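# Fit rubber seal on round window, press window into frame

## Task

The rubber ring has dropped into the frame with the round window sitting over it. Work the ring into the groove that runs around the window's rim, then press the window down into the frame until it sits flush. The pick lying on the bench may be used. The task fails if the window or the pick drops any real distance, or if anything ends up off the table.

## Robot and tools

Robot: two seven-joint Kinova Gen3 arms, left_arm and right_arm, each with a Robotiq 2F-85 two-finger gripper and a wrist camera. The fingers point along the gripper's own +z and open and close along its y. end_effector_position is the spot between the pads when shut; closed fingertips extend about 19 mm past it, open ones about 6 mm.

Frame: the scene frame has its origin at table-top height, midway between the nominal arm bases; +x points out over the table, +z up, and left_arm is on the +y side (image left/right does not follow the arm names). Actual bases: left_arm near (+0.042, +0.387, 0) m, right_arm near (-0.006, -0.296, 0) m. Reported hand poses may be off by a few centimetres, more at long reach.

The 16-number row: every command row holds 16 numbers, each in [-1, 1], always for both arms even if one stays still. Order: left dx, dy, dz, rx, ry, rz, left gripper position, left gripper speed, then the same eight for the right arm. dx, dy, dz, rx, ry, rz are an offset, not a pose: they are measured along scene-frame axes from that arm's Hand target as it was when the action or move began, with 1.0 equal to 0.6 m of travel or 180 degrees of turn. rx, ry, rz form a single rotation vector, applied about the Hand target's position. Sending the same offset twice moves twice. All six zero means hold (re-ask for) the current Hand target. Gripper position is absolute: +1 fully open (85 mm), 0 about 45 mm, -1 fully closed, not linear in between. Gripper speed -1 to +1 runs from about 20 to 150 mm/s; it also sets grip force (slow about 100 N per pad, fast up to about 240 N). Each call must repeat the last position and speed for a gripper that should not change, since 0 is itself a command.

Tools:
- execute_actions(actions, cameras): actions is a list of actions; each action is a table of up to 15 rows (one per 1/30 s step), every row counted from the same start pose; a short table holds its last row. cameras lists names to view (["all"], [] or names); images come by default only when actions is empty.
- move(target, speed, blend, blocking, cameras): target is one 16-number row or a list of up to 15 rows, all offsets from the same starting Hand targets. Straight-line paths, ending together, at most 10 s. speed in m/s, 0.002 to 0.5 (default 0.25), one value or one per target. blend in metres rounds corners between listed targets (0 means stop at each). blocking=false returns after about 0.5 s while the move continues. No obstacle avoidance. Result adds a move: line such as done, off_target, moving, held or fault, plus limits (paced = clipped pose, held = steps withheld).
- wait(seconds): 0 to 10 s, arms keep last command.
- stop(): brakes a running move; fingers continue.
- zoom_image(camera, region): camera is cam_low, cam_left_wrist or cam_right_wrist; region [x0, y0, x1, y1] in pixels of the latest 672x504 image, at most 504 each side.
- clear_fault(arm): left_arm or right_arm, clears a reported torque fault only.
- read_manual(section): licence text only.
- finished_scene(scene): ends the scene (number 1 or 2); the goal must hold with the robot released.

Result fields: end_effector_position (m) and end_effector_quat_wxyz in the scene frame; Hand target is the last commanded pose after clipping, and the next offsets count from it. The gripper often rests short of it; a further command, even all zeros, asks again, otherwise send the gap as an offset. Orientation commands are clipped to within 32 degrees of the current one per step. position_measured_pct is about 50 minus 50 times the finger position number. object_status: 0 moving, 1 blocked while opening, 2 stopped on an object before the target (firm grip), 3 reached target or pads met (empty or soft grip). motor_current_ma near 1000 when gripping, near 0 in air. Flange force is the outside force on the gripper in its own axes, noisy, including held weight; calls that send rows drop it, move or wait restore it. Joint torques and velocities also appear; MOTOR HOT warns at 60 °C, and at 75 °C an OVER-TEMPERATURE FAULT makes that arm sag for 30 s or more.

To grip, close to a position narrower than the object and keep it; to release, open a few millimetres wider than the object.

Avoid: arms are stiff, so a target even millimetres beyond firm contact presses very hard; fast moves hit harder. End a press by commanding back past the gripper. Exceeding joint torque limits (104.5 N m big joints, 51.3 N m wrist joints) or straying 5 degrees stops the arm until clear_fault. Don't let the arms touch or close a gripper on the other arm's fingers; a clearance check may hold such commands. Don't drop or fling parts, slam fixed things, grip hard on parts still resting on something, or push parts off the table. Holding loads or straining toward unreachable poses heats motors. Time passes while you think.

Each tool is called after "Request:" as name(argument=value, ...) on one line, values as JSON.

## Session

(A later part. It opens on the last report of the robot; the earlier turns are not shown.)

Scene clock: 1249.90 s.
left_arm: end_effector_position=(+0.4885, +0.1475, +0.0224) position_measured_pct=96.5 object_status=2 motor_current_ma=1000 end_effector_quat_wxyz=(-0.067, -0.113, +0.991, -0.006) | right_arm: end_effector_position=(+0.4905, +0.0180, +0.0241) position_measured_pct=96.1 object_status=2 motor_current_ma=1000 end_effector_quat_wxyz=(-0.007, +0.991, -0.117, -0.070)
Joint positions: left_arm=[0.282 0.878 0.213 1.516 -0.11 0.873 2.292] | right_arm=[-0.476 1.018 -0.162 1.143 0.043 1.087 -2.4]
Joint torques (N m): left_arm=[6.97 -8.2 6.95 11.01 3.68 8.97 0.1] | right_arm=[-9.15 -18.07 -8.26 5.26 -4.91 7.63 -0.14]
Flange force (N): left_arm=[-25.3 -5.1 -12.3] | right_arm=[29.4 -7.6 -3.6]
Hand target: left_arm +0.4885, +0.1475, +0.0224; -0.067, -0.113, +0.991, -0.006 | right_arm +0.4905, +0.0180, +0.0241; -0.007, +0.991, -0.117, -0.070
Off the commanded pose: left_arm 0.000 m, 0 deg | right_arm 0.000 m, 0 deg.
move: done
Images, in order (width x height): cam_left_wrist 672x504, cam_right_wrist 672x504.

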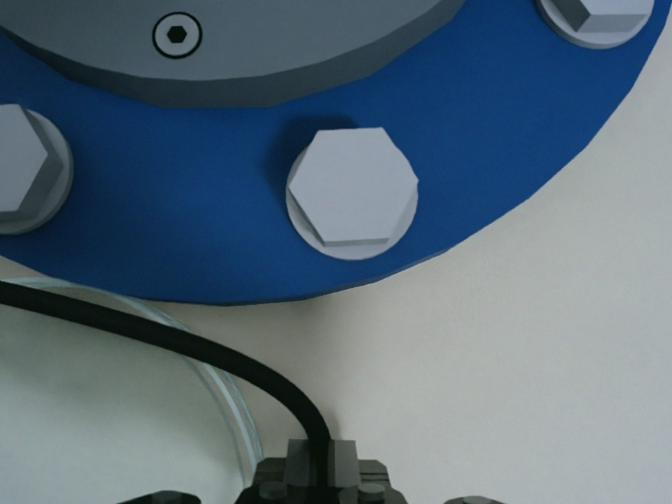

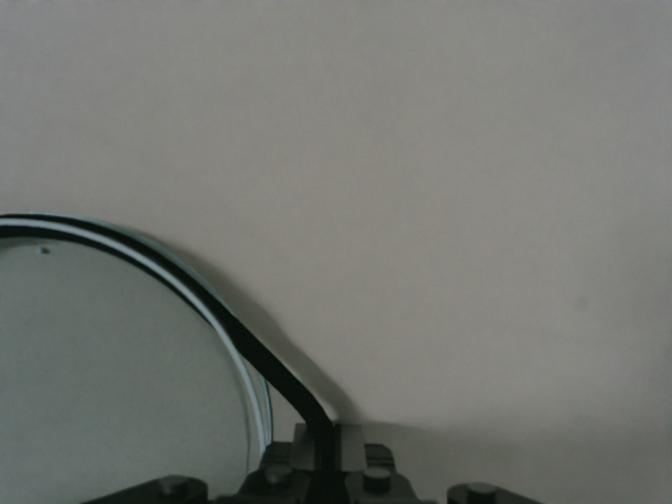

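Request:
move(target=[-0.0117,-0.002,0,0,-0.08,0,-1,0.2,-0.0117,0.002,0,0,-0.08,0,-1,0.2], speed=0.02, cameras=["cam_left_wrist","cam_right_wrist"])

Request:
move(target=[0,-0.009,0,0,0.045,0.04,-1,0.2,0,0.009,0,0,0.045,-0.04,-1,0.2], speed=0.02, cameras=["cam_left_wrist","cam_right_wrist"])

Scene clock: 1259.97 s.
left_arm: end_effector_position=(+0.4814, +0.1463, +0.0224) position_measured_pct=96.5 object_status=2 motor_current_ma=1000 end_effector_quat_wxyz=(+0.057, -0.112, +0.992, -0.021) | right_arm: end_effector_position=(+0.4835, +0.0192, +0.0241) position_measured_pct=96.1 object_status=2 motor_current_ma=1000 end_effector_quat_wxyz=(-0.021, +0.992, -0.115, +0.055)
Joint positions: left_arm=[0.422 0.755 0.086 1.797 -0.191 0.48 2.431] | right_arm=[-0.6 0.876 -0.061 1.474 0.142 0.689 -2.547]
Joint torques (N m): left_arm=[7.92 -11.06 8.7 8.9 2.88 6.46 0.02] | right_arm=[-1.41 -16.57 -1.3 5.6 -1.38 6.66 -0.26]
Flange force (N): left_arm=[-27.5 -3.0 0.6] | right_arm=[18.9 -15.4 3.5]
Hand target: left_arm +0.4814, +0.1463, +0.0224; +0.057, -0.112, +0.992, -0.021 | right_arm +0.4835, +0.0192, +0.0241; -0.021, +0.992, -0.115, +0.055
Off the commanded pose: left_arm 0.000 m, 0 deg | right_arm 0.000 m, 0 deg.
move: done
Images, in order (width x height): cam_left_wrist 672x504, cam_right_wrist 672x504.

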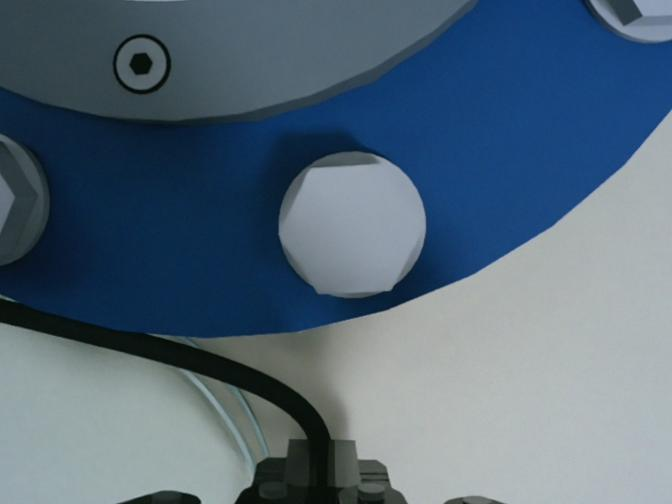

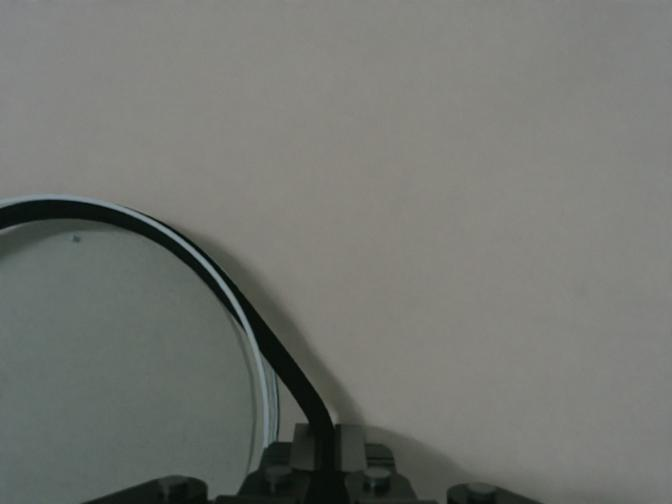

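Scene clock: 1261.50 s.
left_arm: end_effector_position=(+0.4814, +0.1451, +0.0224) position_measured_pct=96.5 object_status=2 motor_current_ma=1000 end_effector_quat_wxyz=(+0.041, -0.127, +0.991, -0.018) | right_arm: end_effector_position=(+0.4835, +0.0206, +0.0241) position_measured_pct=96.1 object_status=2 motor_current_ma=1000 end_effector_quat_wxyz=(-0.018, +0.990, -0.132, +0.037)
Joint positions: left_arm=[0.408 0.767 0.099 1.762 -0.169 0.532 2.434] | right_arm=[-0.586 0.893 -0.071 1.429 0.117 0.747 -2.551]
Joint torques (N m): left_arm=[11.81 -8.29 12.81 6.19 3.95 4.27 -0.08] | right_arm=[-5.01 -12.84 -4.77 3.12 -2.46 3.8 -0.31]
Flange force (N): left_arm=[-26.4 7.6 -10.5] | right_arm=[17.5 -5.4 -9.3]
Hand target: left_arm +0.4814, +0.1451, +0.0224; +0.041, -0.127, +0.991, -0.018 (not the last commanded pose) | right_arm +0.4835, +0.0206, +0.0241; -0.018, +0.990, -0.132, +0.037 (not the last commanded pose)
Off the commanded pose: left_arm 0.004 m, 8 deg | right_arm 0.004 m, 8 deg.
move: held (left_arm; a check stopped the path), off_target (right_arm; braked when a check withheld steps of left_arm); limits=held
pose unreachable (left arm): on one or more control steps of this call, first in action 0 (counted from 0), this arm could not follow its commanded pose, so it was not sent that pose on those steps. It may still have moved: this result reports where it is.
cause: moving toward the commanded pose would bring a part of the arm too close to another arm (this arm's gripper and the right arm's gripper, along the way the arms are being sent, or toward where that arm still pushes).
Images, in order (width x height): cam_left_wrist 672x504, cam_right_wrist 672x504.

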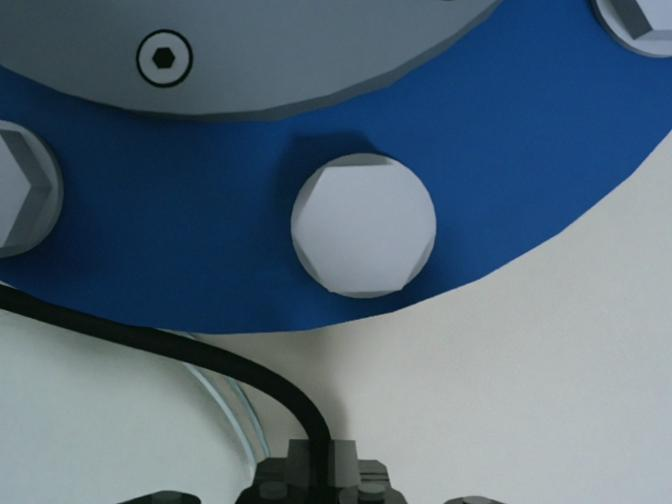

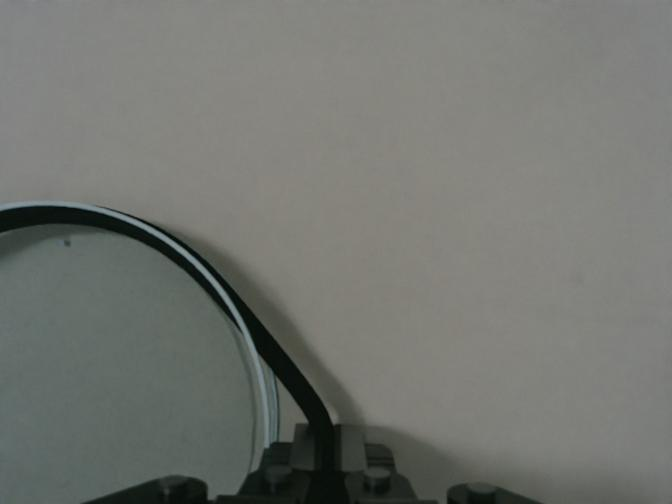

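Request:
move(target=[[0,0,0.0008,-0.033,0,0,-1,0.2,0,0,0.0008,0.033,0,0,-1,0.2],[0,-0.004,0.0008,-0.033,0.034,0.03,-1,0.2,0,0.004,0.0008,0.033,0.034,-0.03,-1,0.2]], speed=0.02, cameras=["cam_left_wrist","cam_right_wrist"])

Scene clock: 1276.27 s.
left_arm: end_effector_position=(+0.4814, +0.1427, +0.0229) position_measured_pct=96.5 object_status=2 motor_current_ma=1000 end_effector_quat_wxyz=(-0.017, -0.176, +0.982, -0.060) | right_arm: end_effector_position=(+0.4835, +0.0230, +0.0246) position_measured_pct=96.1 object_status=2 motor_current_ma=1000 end_effector_quat_wxyz=(-0.061, +0.981, -0.181, -0.022)
Joint positions: left_arm=[0.251 0.799 0.223 1.713 -0.068 0.607 2.375] | right_arm=[-0.464 0.918 -0.163 1.378 0.013 0.802 -2.508]
Joint torques (N m): left_arm=[18.64 -5.42 19.77 -0.78 6.85 -0.46 0.01] | right_arm=[-14.7 -7.83 -12.7 -3.87 -5.2 -3.14 -0.34]
Flange force (N): left_arm=[-19.9 28.5 -30.0] | right_arm=[13.4 19.5 -33.1]
Hand target: left_arm +0.4814, +0.1427, +0.0229; -0.017, -0.176, +0.982, -0.060 | right_arm +0.4835, +0.0230, +0.0246; -0.061, +0.981, -0.181, -0.022
Off the commanded pose: left_arm 0.000 m, 0 deg | right_arm 0.000 m, 0 deg.
move: done
Images, in order (width x height): cam_left_wrist 672x504, cam_right_wrist 672x504.

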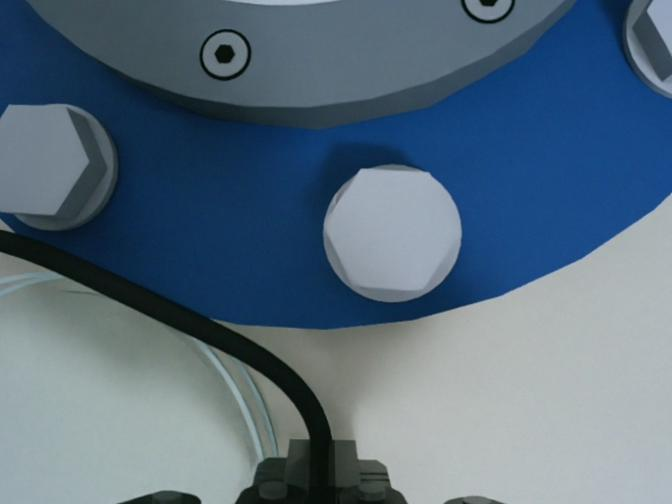

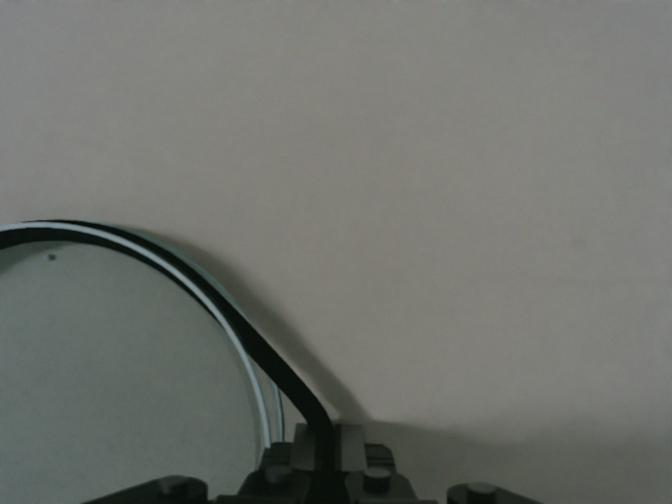

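Request:
move(target=[[0,0.0014,0,0,0,0,-1,0.2,0,-0.0014,0,0,0,0,-1,0.2],[0.0583,0.0014,0,0,0,0,-1,0.2,0.0583,-0.0014,0,0,0,0,-1,0.2]], speed=0.02, cameras=["cam_left_wrist","cam_right_wrist"])

Scene clock: 1286.50 s.
left_arm: end_effector_position=(+0.5164, +0.1435, +0.0229) position_measured_pct=96.5 object_status=2 motor_current_ma=1000 end_effector_quat_wxyz=(-0.017, -0.176, +0.982, -0.060) | right_arm: end_effector_position=(+0.5185, +0.0222, +0.0246) position_measured_pct=96.1 object_status=2 motor_current_ma=1000 end_effector_quat_wxyz=(-0.061, +0.981, -0.181, -0.022)
Joint positions: left_arm=[0.23 0.847 0.225 1.592 -0.074 0.684 2.35] | right_arm=[-0.441 0.976 -0.161 1.239 0.016 0.886 -2.477]
Joint torques (N m): left_arm=[13.52 -17.31 15.8 -11.2 5.68 -4.69 0.14] | right_arm=[-14.86 -23.01 -13.39 -12.44 -5.98 -5.99 -0.35]
Flange force (N): left_arm=[-3.8 31.2 -14.7] | right_arm=[10.8 25.3 -12.7]
Hand target: left_arm +0.5164, +0.1435, +0.0229; -0.017, -0.176, +0.982, -0.060 | right_arm +0.5185, +0.0222, +0.0246; -0.061, +0.981, -0.181, -0.022
Off the commanded pose: left_arm 0.000 m, 0 deg | right_arm 0.000 m, 0 deg.
move: done
Images, in order (width x height): cam_left_wrist 672x504, cam_right_wrist 672x504.

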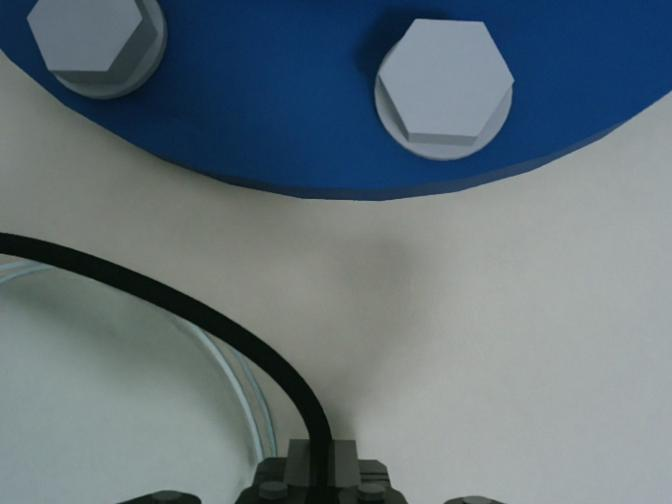

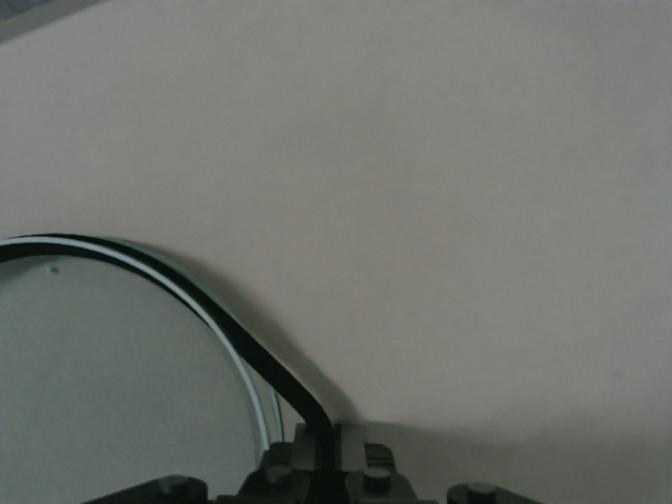

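Request:
move(target=[[-0.003,0.0005,0.001,0,-0.055,0,-1,0.2,-0.003,-0.0005,0.001,0,-0.055,0,-1,0.2],[-0.001,0.002,0,0,-0.015,0,-1,0.2,-0.001,-0.002,0,0,-0.015,0,-1,0.2]], speed=0.02, cameras=["cam_left_wrist","cam_right_wrist"])

Scene clock: 1297.83 s.
left_arm: end_effector_position=(+0.5158, +0.1447, +0.0229) position_measured_pct=96.5 object_status=2 motor_current_ma=1000 end_effector_quat_wxyz=(+0.006, -0.174, +0.983, -0.065) | right_arm: end_effector_position=(+0.5179, +0.0210, +0.0246) position_measured_pct=96.1 object_status=2 motor_current_ma=1000 end_effector_quat_wxyz=(-0.065, +0.982, -0.179, +0.001)
Joint positions: left_arm=[0.244 0.823 0.209 1.647 -0.086 0.606 2.363] | right_arm=[-0.455 0.948 -0.147 1.305 0.031 0.807 -2.493]
Joint torques (N m): left_arm=[10.42 -12.37 11.8 -8.29 3.88 -3.9 0.22] | right_arm=[-10.94 -18.4 -9.83 -11.07 -4.01 -6.07 -0.52]
Flange force (N): left_arm=[-2.7 23.4 -22.9] | right_arm=[6.0 20.7 -19.6]
Hand target: left_arm +0.5158, +0.1447, +0.0229; +0.006, -0.174, +0.983, -0.065 | right_arm +0.5179, +0.0210, +0.0246; -0.065, +0.982, -0.179, +0.001
Off the commanded pose: left_arm 0.000 m, 0 deg | right_arm 0.000 m, 0 deg.
move: done
Images, in order (width x height): cam_left_wrist 672x504, cam_right_wrist 672x504.

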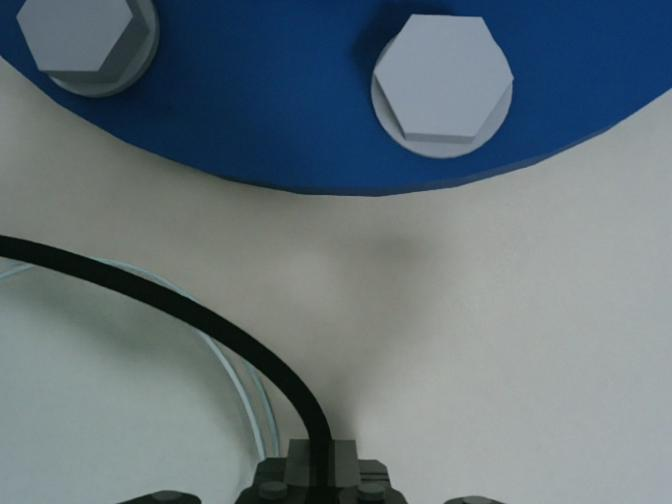

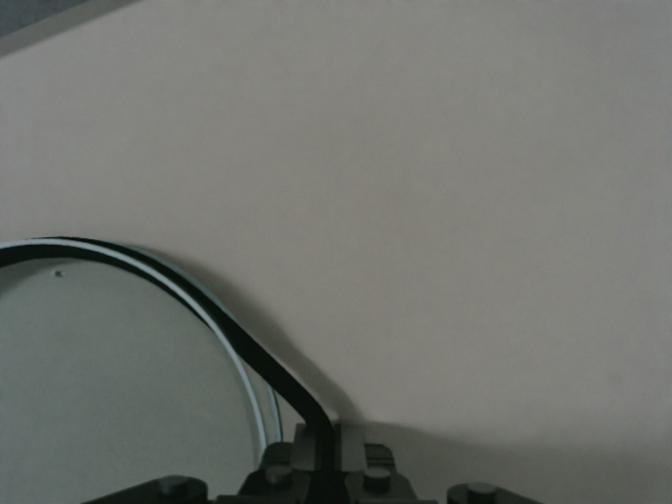

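Request:
move(target=[[0,0,0,0,0,0,-1,0.2,0,-0.002,0,0,0,0,-0.85,0.2]], speed=0.02, cameras=["cam_left_wrist","cam_right_wrist"])

Request:
zoom_image(camera="cam_left_wrist", region=[0, 200, 350, 504])

Scene clock: 1304.53 s.
left_arm: end_effector_position=(+0.5158, +0.1448, +0.0229) position_measured_pct=96.5 object_status=2 motor_current_ma=1000 end_effector_quat_wxyz=(+0.006, -0.174, +0.983, -0.064) | right_arm: end_effector_position=(+0.5179, +0.0199, +0.0246) position_measured_pct=92.6 object_status=3 motor_current_ma=0 end_effector_quat_wxyz=(-0.065, +0.982, -0.179, +0.001)
Joint positions: left_arm=[0.244 0.823 0.209 1.647 -0.086 0.606 2.363] | right_arm=[-0.453 0.947 -0.147 1.307 0.031 0.805 -2.491]
Joint torques (N m): left_arm=[11.9 -11.45 13.02 -8.01 3.91 -3.83 -0.18] | right_arm=[-10.32 -19.74 -9.25 -8.13 -3.52 -3.35 0]
Flange force (N): left_arm=[-3.4 25.3 -24.6] | right_arm=[10.1 13.4 -12.7]
Hand target: left_arm +0.5158, +0.1447, +0.0229; +0.006, -0.174, +0.983, -0.064 | right_arm +0.5179, +0.0198, +0.0246; -0.065, +0.982, -0.179, +0.001
Off the commanded pose: left_arm 0.000 m, 0 deg | right_arm 0.000 m, 0 deg.
move: done
Images, in order (width x height): cam_left_wrist 672x504, cam_right_wrist 672x504.

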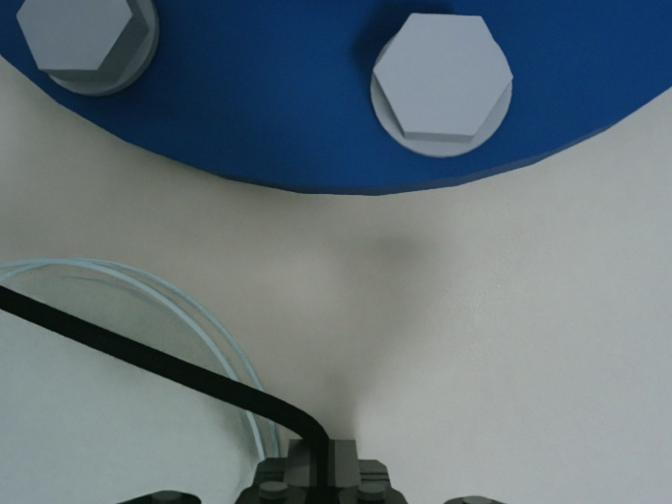

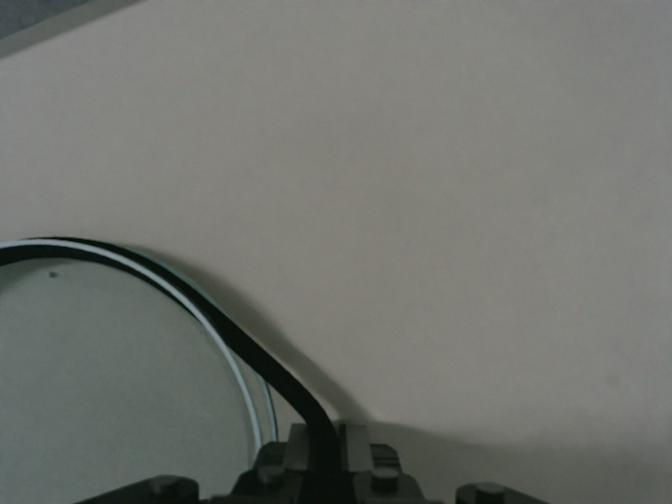

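Scaled by 1.440.

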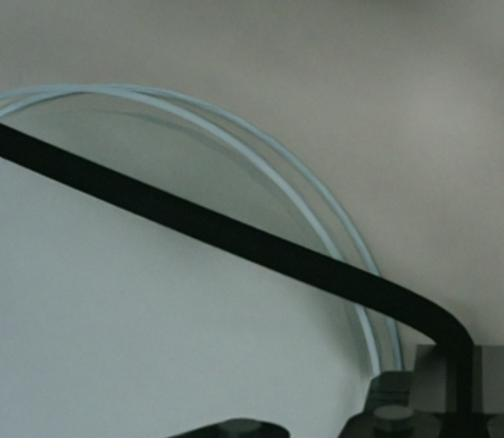

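Request:
move(target=[[0,0,0,0,0,0,-1,0.2,0,0.001,0,0,0,0,-0.85,0.2],[0,0,0,0,0,0,-1,0.2,0,0.001,0,0,0,0,-1,0.2],[-0.0583,0,0,0,0,0,-1,0.2,-0.0583,0.001,0,0,0,0,-1,0.2]], speed=0.02, cameras=["cam_left_wrist","cam_right_wrist"])

Request:
zoom_image(camera="cam_left_wrist", region=[0, 200, 350, 504])

Scene clock: 1322.77 s.
left_arm: end_effector_position=(+0.4809, +0.1447, +0.0229) position_measured_pct=96.5 object_status=2 motor_current_ma=1000 end_effector_quat_wxyz=(+0.006, -0.174, +0.983, -0.065) | right_arm: end_effector_position=(+0.4829, +0.0205, +0.0246) position_measured_pct=96.5 object_status=2 motor_current_ma=1000 end_effector_quat_wxyz=(-0.065, +0.982, -0.179, +0.001)
Joint positions: left_arm=[0.267 0.777 0.205 1.766 -0.081 0.53 2.389] | right_arm=[-0.481 0.892 -0.147 1.44 0.03 0.724 -2.525]
Joint torques (N m): left_arm=[6.74 -10.02 7.42 4.98 1.99 4.36 -0.24] | right_arm=[-5.11 -16.32 -4.86 1.08 -1.84 2.98 0.05]
Flange force (N): left_arm=[-17.4 -1.7 -10.0] | right_arm=[15.2 -6.3 -5.5]
Hand target: left_arm +0.4808, +0.1447, +0.0229; +0.006, -0.174, +0.983, -0.064 | right_arm +0.4829, +0.0204, +0.0246; -0.065, +0.982, -0.179, +0.001
Off the commanded pose: left_arm 0.000 m, 0 deg | right_arm 0.000 m, 0 deg.
move: done
Images, in order (width x height): cam_left_wrist 672x504, cam_right_wrist 672x504.

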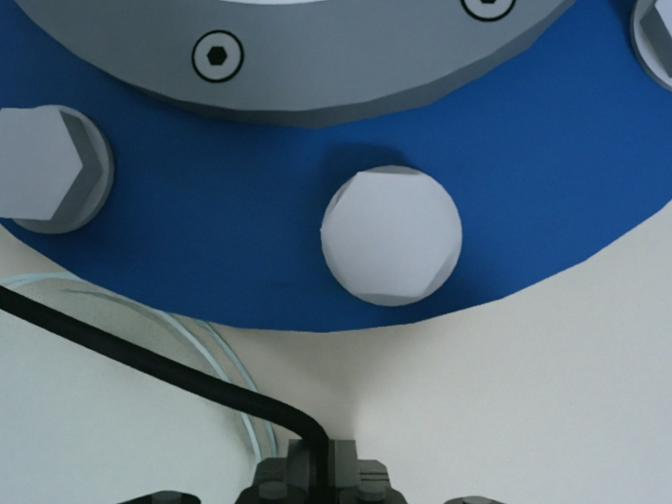

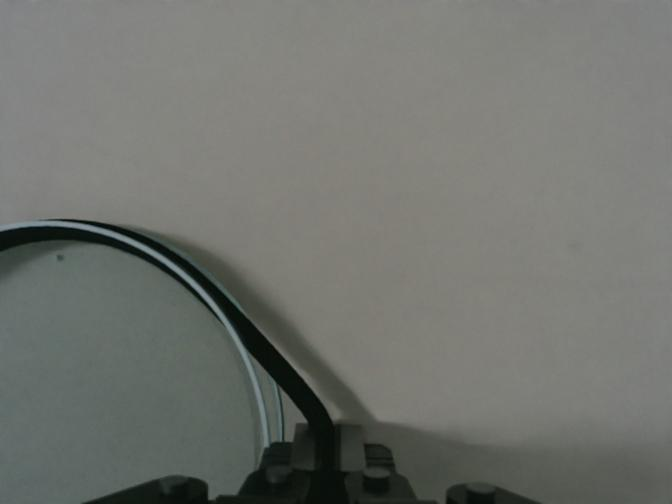

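Scaled by 1.440.

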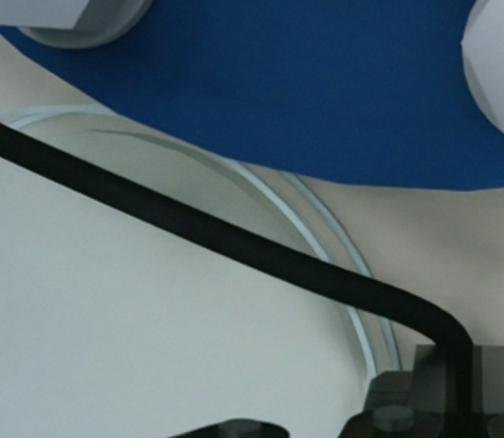

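Request:
move(target=[[-0.005,0,0,-0.022,-0.03,0,-1,0.2,-0.005,0,0,0.022,-0.03,0,-1,0.2],[-0.007,-0.007,0,-0.022,-0.04,0.02,-1,0.2,-0.007,0.0075,0,0.022,-0.04,-0.02,-1,0.2]], speed=0.02, cameras=["cam_left_wrist","cam_right_wrist"])

Request:
zoom_image(camera="cam_left_wrist", region=[0, 200, 350, 504])

Scene clock: 1333.93 s.
left_arm: end_effector_position=(+0.4766, +0.1406, +0.0229) position_measured_pct=96.5 object_status=2 motor_current_ma=1000 end_effector_quat_wxyz=(+0.063, -0.201, +0.971, -0.109) | right_arm: end_effector_position=(+0.4787, +0.0249, +0.0246) position_measured_pct=96.5 object_status=2 motor_current_ma=1000 end_effector_quat_wxyz=(-0.110, +0.971, -0.205, +0.058)
Joint positions: left_arm=[0.282 0.728 0.183 1.937 -0.053 0.256 2.425] | right_arm=[-0.519 0.827 -0.11 1.633 0.024 0.446 -2.596]
Joint torques (N m): left_arm=[9.3 -3.77 9.54 3.67 1.32 2.61 -0.13] | right_arm=[-16.9 -17.2 -16.18 -5.16 -3.55 -1.75 0.06]
Flange force (N): left_arm=[-17.7 3.8 -25.3] | right_arm=[25.8 14.1 -10.7]
Hand target: left_arm +0.4766, +0.1405, +0.0229; +0.063, -0.201, +0.971, -0.109 | right_arm +0.4787, +0.0249, +0.0246; -0.110, +0.971, -0.205, +0.058
Off the commanded pose: left_arm 0.000 m, 0 deg | right_arm 0.000 m, 0 deg.
move: done
Images, in order (width x height): cam_left_wrist 672x504, cam_right_wrist 672x504.

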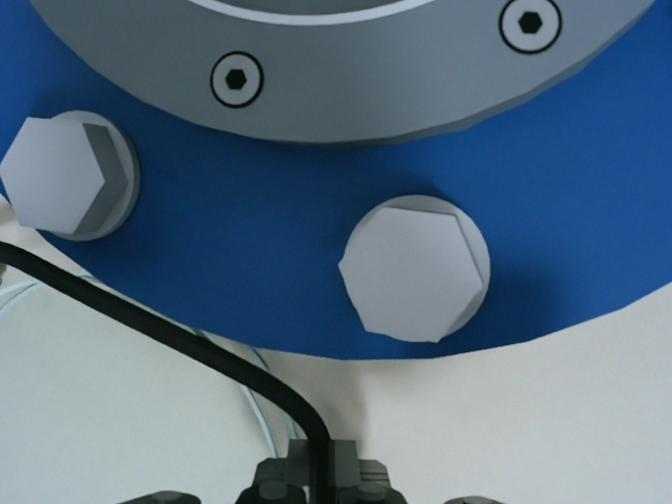

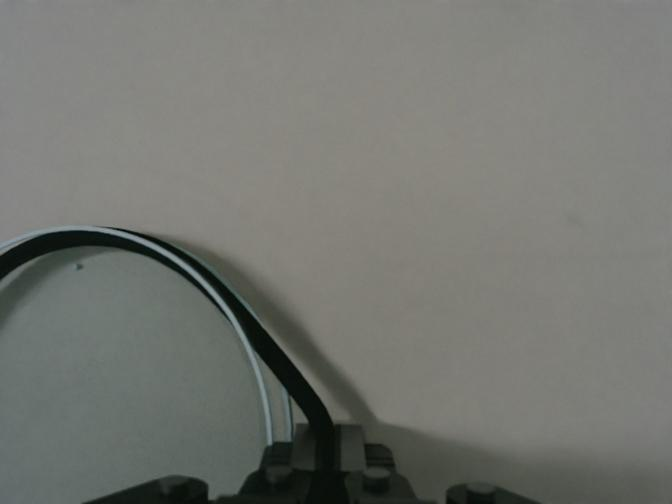

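Scaled by 1.440.

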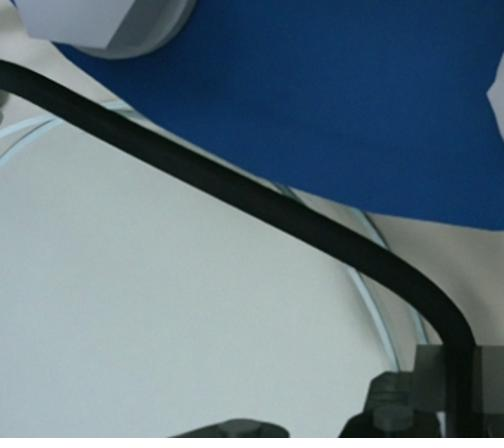

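Request:
move(target=[0.0583,0,0,0,0,0,-1,0.2,0.0583,0,0,0,0,0,-1,0.2], speed=0.02, cameras=["cam_left_wrist","cam_right_wrist"])

Request:
zoom_image(camera="cam_left_wrist", region=[0, 200, 350, 504])

Scene clock: 1343.57 s.
left_arm: end_effector_position=(+0.5116, +0.1405, +0.0229) position_measured_pct=96.5 object_status=2 motor_current_ma=1000 end_effector_quat_wxyz=(+0.063, -0.201, +0.971, -0.109) | right_arm: end_effector_position=(+0.5137, +0.0249, +0.0246) position_measured_pct=96.5 object_status=2 motor_current_ma=1000 end_effector_quat_wxyz=(-0.110, +0.971, -0.205, +0.058)
Joint positions: left_arm=[0.25 0.769 0.194 1.826 -0.061 0.33 2.4] | right_arm=[-0.48 0.874 -0.12 1.513 0.026 0.521 -2.56]
Joint torques (N m): left_arm=[8.75 -2.21 8.61 -5.86 1.53 -2.89 -0.05] | right_arm=[-9.92 -17.07 -9 -9.99 -2.36 -5.19 -0.21]
Flange force (N): left_arm=[-2.2 17.3 -44.7] | right_arm=[9.2 15.0 -20.1]
Hand target: left_arm +0.5116, +0.1405, +0.0229; +0.063, -0.201, +0.971, -0.109 | right_arm +0.5137, +0.0249, +0.0246; -0.110, +0.971, -0.205, +0.058
Off the commanded pose: left_arm 0.000 m, 0 deg | right_arm 0.000 m, 0 deg.
move: done
Images, in order (width x height): cam_left_wrist 672x504, cam_right_wrist 672x504.

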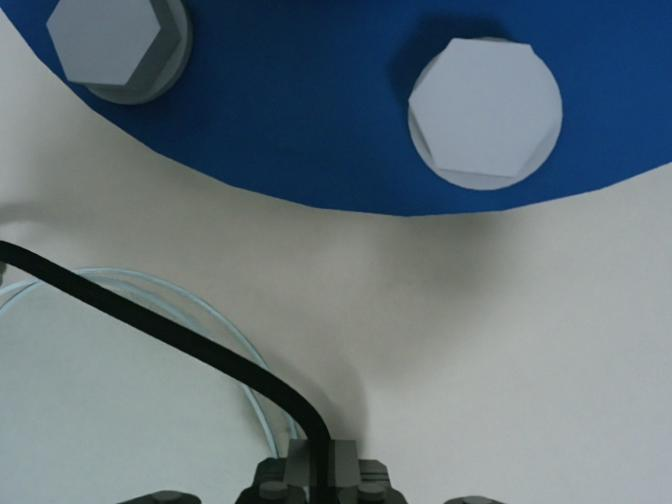

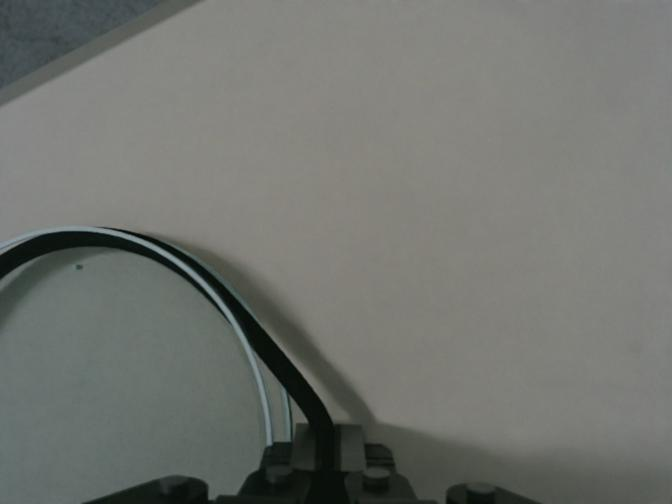

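Scaled by 1.440.

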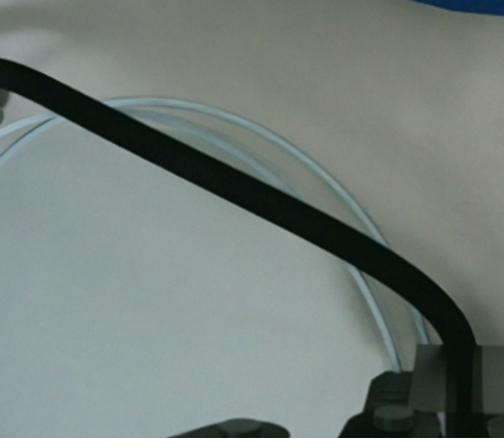

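Request:
wait(seconds=0, cameras=["cam_low"])

Request:
zoom_image(camera="cam_low", region=[280, 215, 400, 305])

Scene clock: 1349.80 s.
left_arm: end_effector_position=(+0.5116, +0.1405, +0.0229) position_measured_pct=96.5 object_status=2 motor_current_ma=1000 end_effector_quat_wxyz=(+0.063, -0.201, +0.971, -0.109) | right_arm: end_effector_position=(+0.5137, +0.0249, +0.0246) position_measured_pct=96.5 object_status=2 motor_current_ma=1000 end_effector_quat_wxyz=(-0.110, +0.971, -0.205, +0.058)
Joint positions: left_arm=[0.25 0.769 0.194 1.826 -0.061 0.33 2.4] | right_arm=[-0.48 0.874 -0.12 1.513 0.026 0.521 -2.56]
Joint torques (N m): left_arm=[8.78 -2.22 8.66 -5.69 1.54 -2.87 -0.01] | right_arm=[-9.93 -17.09 -9.07 -10.15 -2.32 -5.03 -0.24]
Flange force (N): left_arm=[-2.7 17.0 -44.5] | right_arm=[8.5 15.9 -19.9]
Hand target: left_arm +0.5116, +0.1405, +0.0229; +0.063, -0.201, +0.971, -0.109 | right_arm +0.5137, +0.0249, +0.0246; -0.110, +0.971, -0.205, +0.058
Tool commands: left_gripper/position=-1.0 left_gripper/speed=+0.2 right_gripper/position=-1.0 right_gripper/speed=+0.2
Off the commanded pose: left_arm 0.000 m, 0 deg | right_arm 0.000 m, 0 deg.
Images, in order (width x height): cam_low 672x504.

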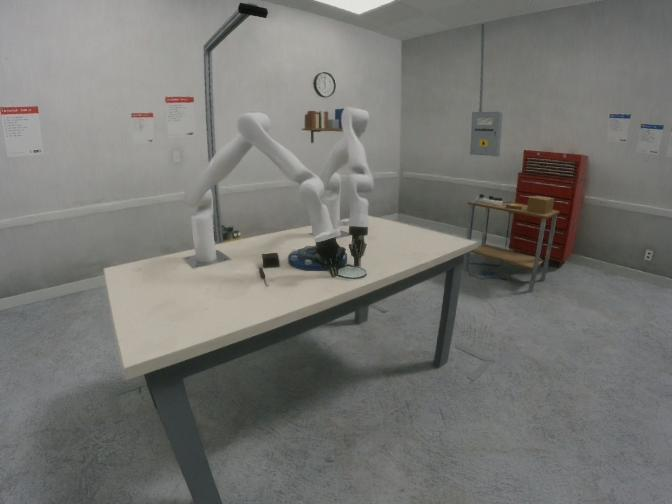

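Scaled by 4.200 from the camera's 672x504 image, which has a finer 960x720 frame.

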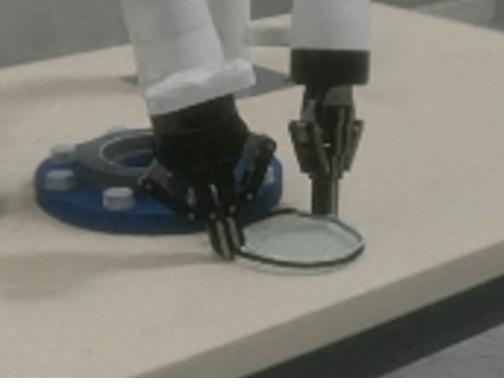

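Request:
move(target=[0.0,0,0,0,0,0,-1,0.2,-0.0142,0.004,0.0005,0,0,-0.04,-1,0.2], speed=0.02, cameras=["cam_left_wrist","cam_right_wrist"])

Request:
zoom_image(camera="cam_left_wrist", region=[0, 200, 350, 504])

Scene clock: 1371.53 s.
left_arm: end_effector_position=(+0.5116, +0.1405, +0.0229) position_measured_pct=96.5 object_status=2 motor_current_ma=1000 end_effector_quat_wxyz=(+0.063, -0.201, +0.971, -0.109) | right_arm: end_effector_position=(+0.5052, +0.0273, +0.0249) position_measured_pct=96.5 object_status=2 motor_current_ma=1000 end_effector_quat_wxyz=(-0.106, +0.956, -0.266, +0.065)
Joint positions: left_arm=[0.25 0.769 0.194 1.826 -0.061 0.33 2.4] | right_arm=[-0.55 0.857 -0.051 1.55 -0.005 0.488 -2.691]
Joint torques (N m): left_arm=[12.91 -1.91 12.93 -1.09 2.41 -0.38 0.01] | right_arm=[-13.31 -20.9 -12.4 -10.98 -3.19 -4.68 -0.12]
Flange force (N): left_arm=[-14.0 16.2 -38.6] | right_arm=[17.0 16.0 -11.5]
Hand target: left_arm +0.5116, +0.1405, +0.0229; +0.063, -0.201, +0.971, -0.109 | right_arm +0.5052, +0.0273, +0.0249; -0.106, +0.956, -0.266, +0.065
Off the commanded pose: left_arm 0.000 m, 0 deg | right_arm 0.000 m, 0 deg.
move: done
Images, in order (width x height): cam_left_wrist 672x504, cam_right_wrist 672x504.

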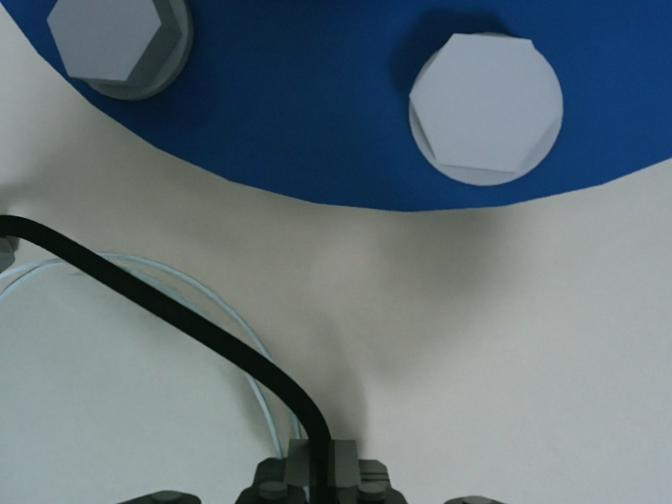

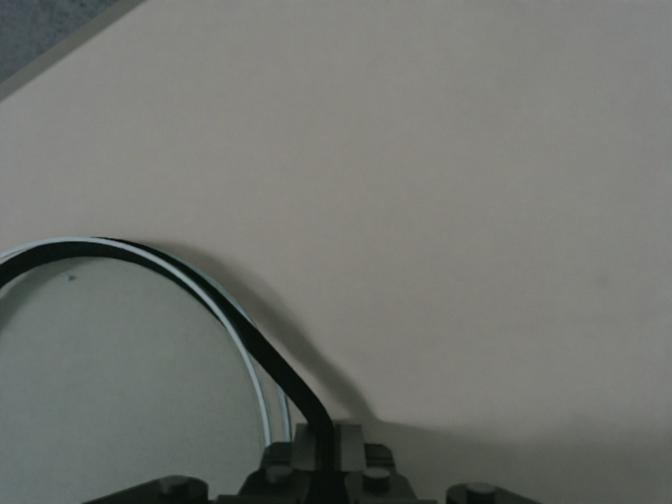

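Scaled by 1.440.

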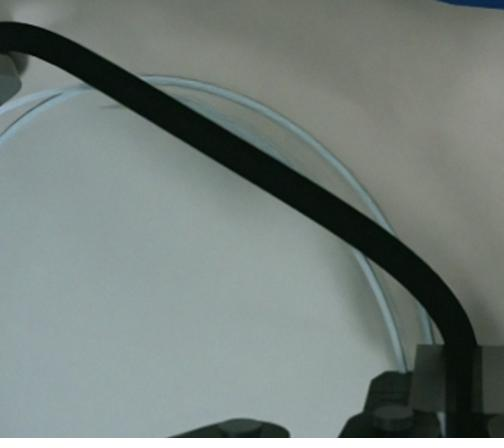

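Request:
move(target=[-0.0142,-0.004,0.0005,0,0,0.04,-1,0.2,0,0,0,0,0,0,-1,0.2], speed=0.02, cameras=["cam_left_wrist","cam_right_wrist"])

Request:
zoom_image(camera="cam_left_wrist", region=[0, 200, 350, 504])

Scene clock: 1379.33 s.
left_arm: end_effector_position=(+0.5031, +0.1381, +0.0232) position_measured_pct=96.5 object_status=2 motor_current_ma=1000 end_effector_quat_wxyz=(+0.070, -0.261, +0.957, -0.105) | right_arm: end_effector_position=(+0.5052, +0.0273, +0.0249) position_measured_pct=96.5 object_status=2 motor_current_ma=1000 end_effector_quat_wxyz=(-0.106, +0.956, -0.266, +0.065)
Joint positions: left_arm=[0.33 0.75 0.12 1.859 -0.014 0.296 2.515] | right_arm=[-0.55 0.857 -0.051 1.551 -0.005 0.488 -2.692]
Joint torques (N m): left_arm=[18.94 -3.66 20.1 -1.84 3.41 -0.24 0.11] | right_arm=[-17.9 -19.86 -16.45 -13.09 -4.28 -6.3 -0.3]
Flange force (N): left_arm=[-27.2 21.8 -34.9] | right_arm=[21.9 23.9 -17.7]
Hand target: left_arm +0.5031, +0.1381, +0.0232; +0.070, -0.261, +0.957, -0.105 | right_arm +0.5052, +0.0273, +0.0249; -0.106, +0.956, -0.266, +0.065
Off the commanded pose: left_arm 0.000 m, 0 deg | right_arm 0.000 m, 0 deg.
move: done
Images, in order (width x height): cam_left_wrist 672x504, cam_right_wrist 672x504.

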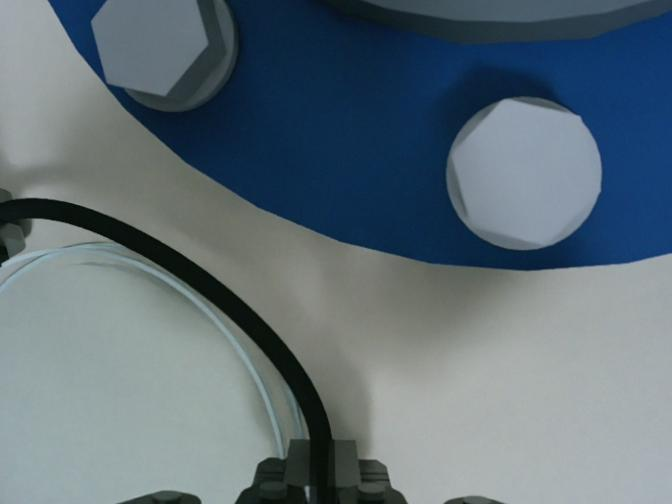

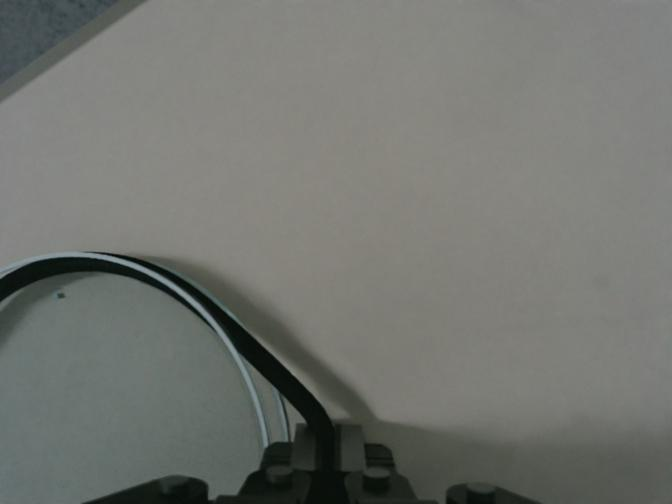

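Scaled by 1.440.

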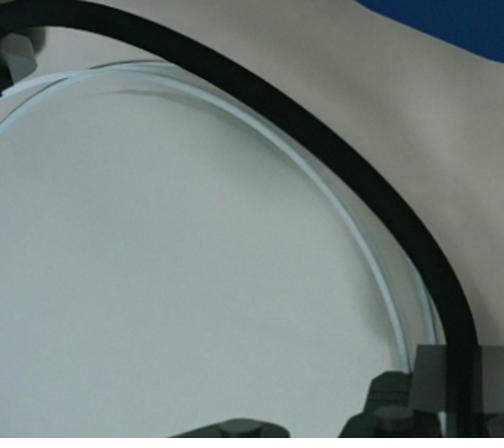

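Request:
move(target=[[-0.003,0,0,0,-0.03,0,-1,0.2,-0.003,0,0,0,-0.03,0,-1,0.2],[0.006,0.0015,0,0,-0.03,0,-1,0.2,0.006,-0.0015,0,0,-0.03,0,-1,0.2]], speed=0.02, cameras=["cam_left_wrist","cam_right_wrist"])

Request:
zoom_image(camera="cam_left_wrist", region=[0, 150, 350, 504])

Scene clock: 1390.67 s.
left_arm: end_effector_position=(+0.5066, +0.1390, +0.0232) position_measured_pct=98.7 object_status=0 motor_current_ma=850 end_effector_quat_wxyz=(+0.115, -0.256, +0.953, -0.117) | right_arm: end_effector_position=(+0.5087, +0.0265, +0.0249) position_measured_pct=96.5 object_status=2 motor_current_ma=1000 end_effector_quat_wxyz=(-0.118, +0.952, -0.261, +0.110)
Joint positions: left_arm=[0.39 0.734 0.059 1.937 -0.024 0.143 2.538] | right_arm=[-0.615 0.836 0.015 1.638 0.021 0.343 -2.734]
Joint torques (N m): left_arm=[4.91 -8.52 5.74 -5.56 0.29 -1.5 -0.21] | right_arm=[-5.35 -24.2 -3.99 -10.84 -0.76 -4.35 -0.23]
Flange force (N): left_arm=[-4.6 8.4 -26.6] | right_arm=[7.1 7.7 -2.1]
Hand target: left_arm +0.5067, +0.1390, +0.0232; +0.115, -0.256, +0.953, -0.117 | right_arm +0.5088, +0.0264, +0.0249; -0.118, +0.952, -0.261, +0.110
Off the commanded pose: left_arm 0.000 m, 0 deg | right_arm 0.000 m, 0 deg.
move: done
Images, in order (width x height): cam_left_wrist 672x504, cam_right_wrist 672x504.

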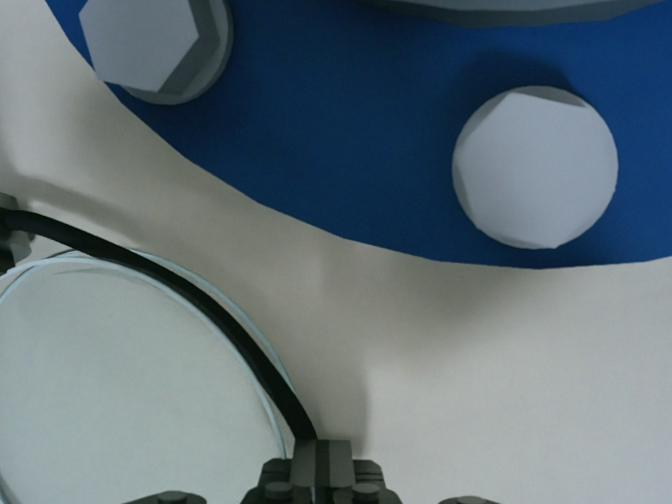

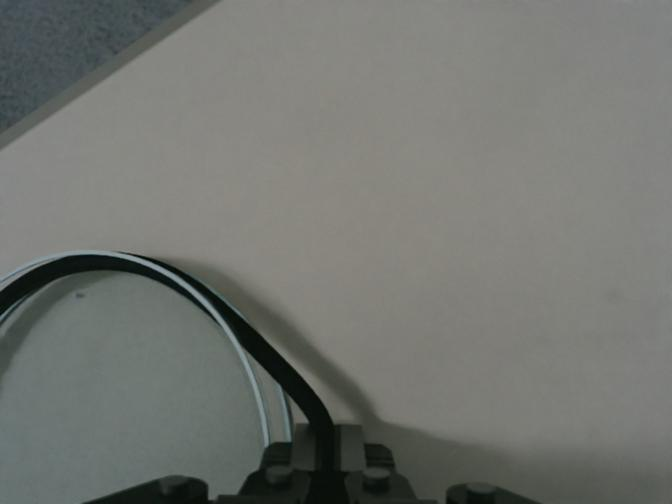

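Scaled by 1.424.

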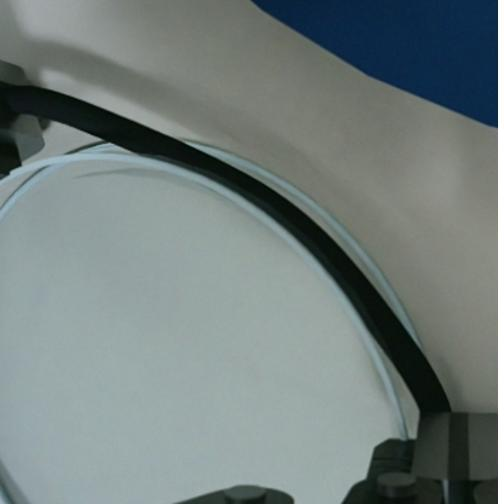

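Request:
move(target=[[0,0,0,0,0,0,-1,0.2,-0.0018,-0.0033,0,0,0,0,-0.76,-0.8],[0,0,0,0,0,0,-1,0.2,-0.0018,-0.0033,0.005,0,0,0,-0.76,-0.8],[0,0,0,0,0,0,-1,0.2,-0.0018,-0.0033,0.01,0,0,0,-0.7,-0.8]], speed=0.02, cameras=["cam_left_wrist","cam_right_wrist"])

Request:
zoom_image(camera="cam_left_wrist", region=[0, 150, 350, 504])

Scene clock: 1398.93 s.
left_arm: end_effector_position=(+0.5067, +0.1390, +0.0232) position_measured_pct=98.7 object_status=3 motor_current_ma=1000 end_effector_quat_wxyz=(+0.115, -0.256, +0.953, -0.117) | right_arm: end_effector_position=(+0.5077, +0.0244, +0.0309) position_measured_pct=85.3 object_status=3 motor_current_ma=0 end_effector_quat_wxyz=(-0.118, +0.952, -0.261, +0.110)
Joint positions: left_arm=[0.39 0.734 0.059 1.937 -0.024 0.143 2.538] | right_arm=[-0.612 0.822 0.013 1.644 0.021 0.351 -2.732]
Joint torques (N m): left_arm=[0.6 -11.13 0.9 -3.18 -0.06 0 -0.17] | right_arm=[0.96 -21.76 1.57 -6.39 0.28 -1.55 -0.11]
Flange force (N): left_arm=[-0.9 -0.1 -15.4] | right_arm=[0.1 -3.0 0.4]
Hand target: left_arm +0.5067, +0.1390, +0.0232; +0.115, -0.256, +0.953, -0.117 | right_arm +0.5077, +0.0244, +0.0309; -0.118, +0.952, -0.261, +0.110
Off the commanded pose: left_arm 0.000 m, 0 deg | right_arm 0.000 m, 0 deg.
move: done
Images, in order (width x height): cam_left_wrist 672x504, cam_right_wrist 672x504.

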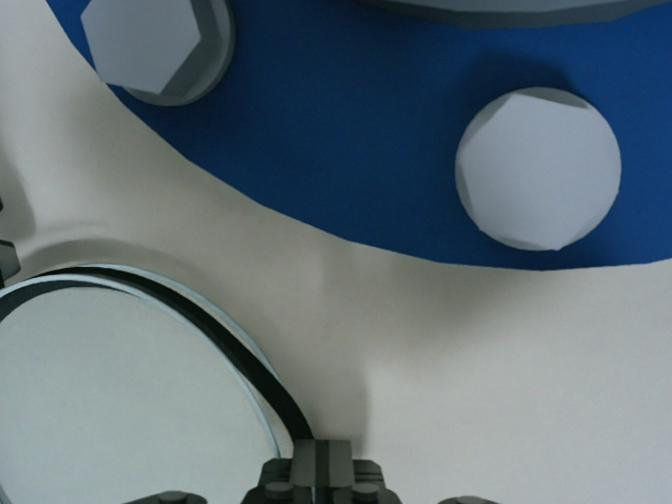

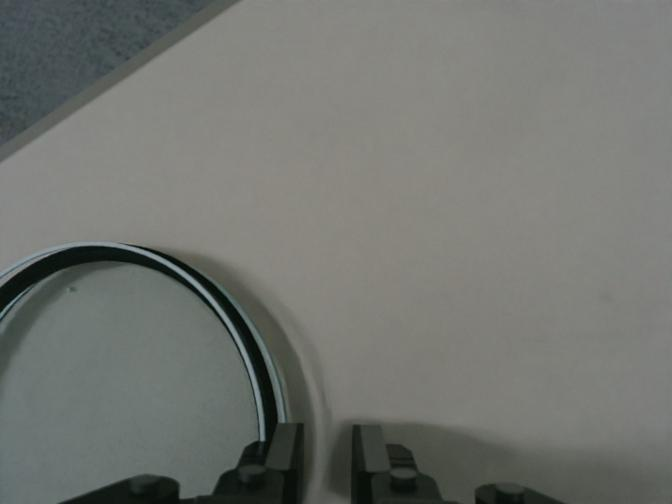

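Scaled by 1.424.

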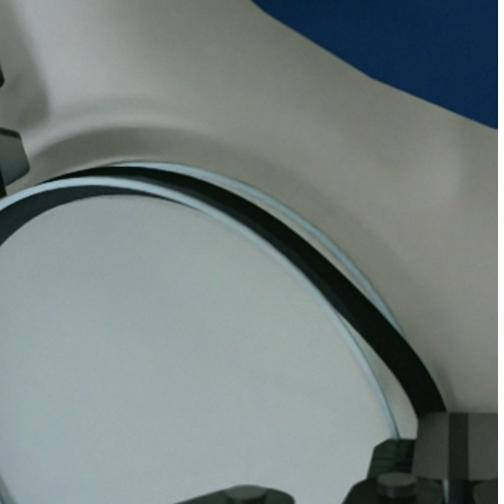

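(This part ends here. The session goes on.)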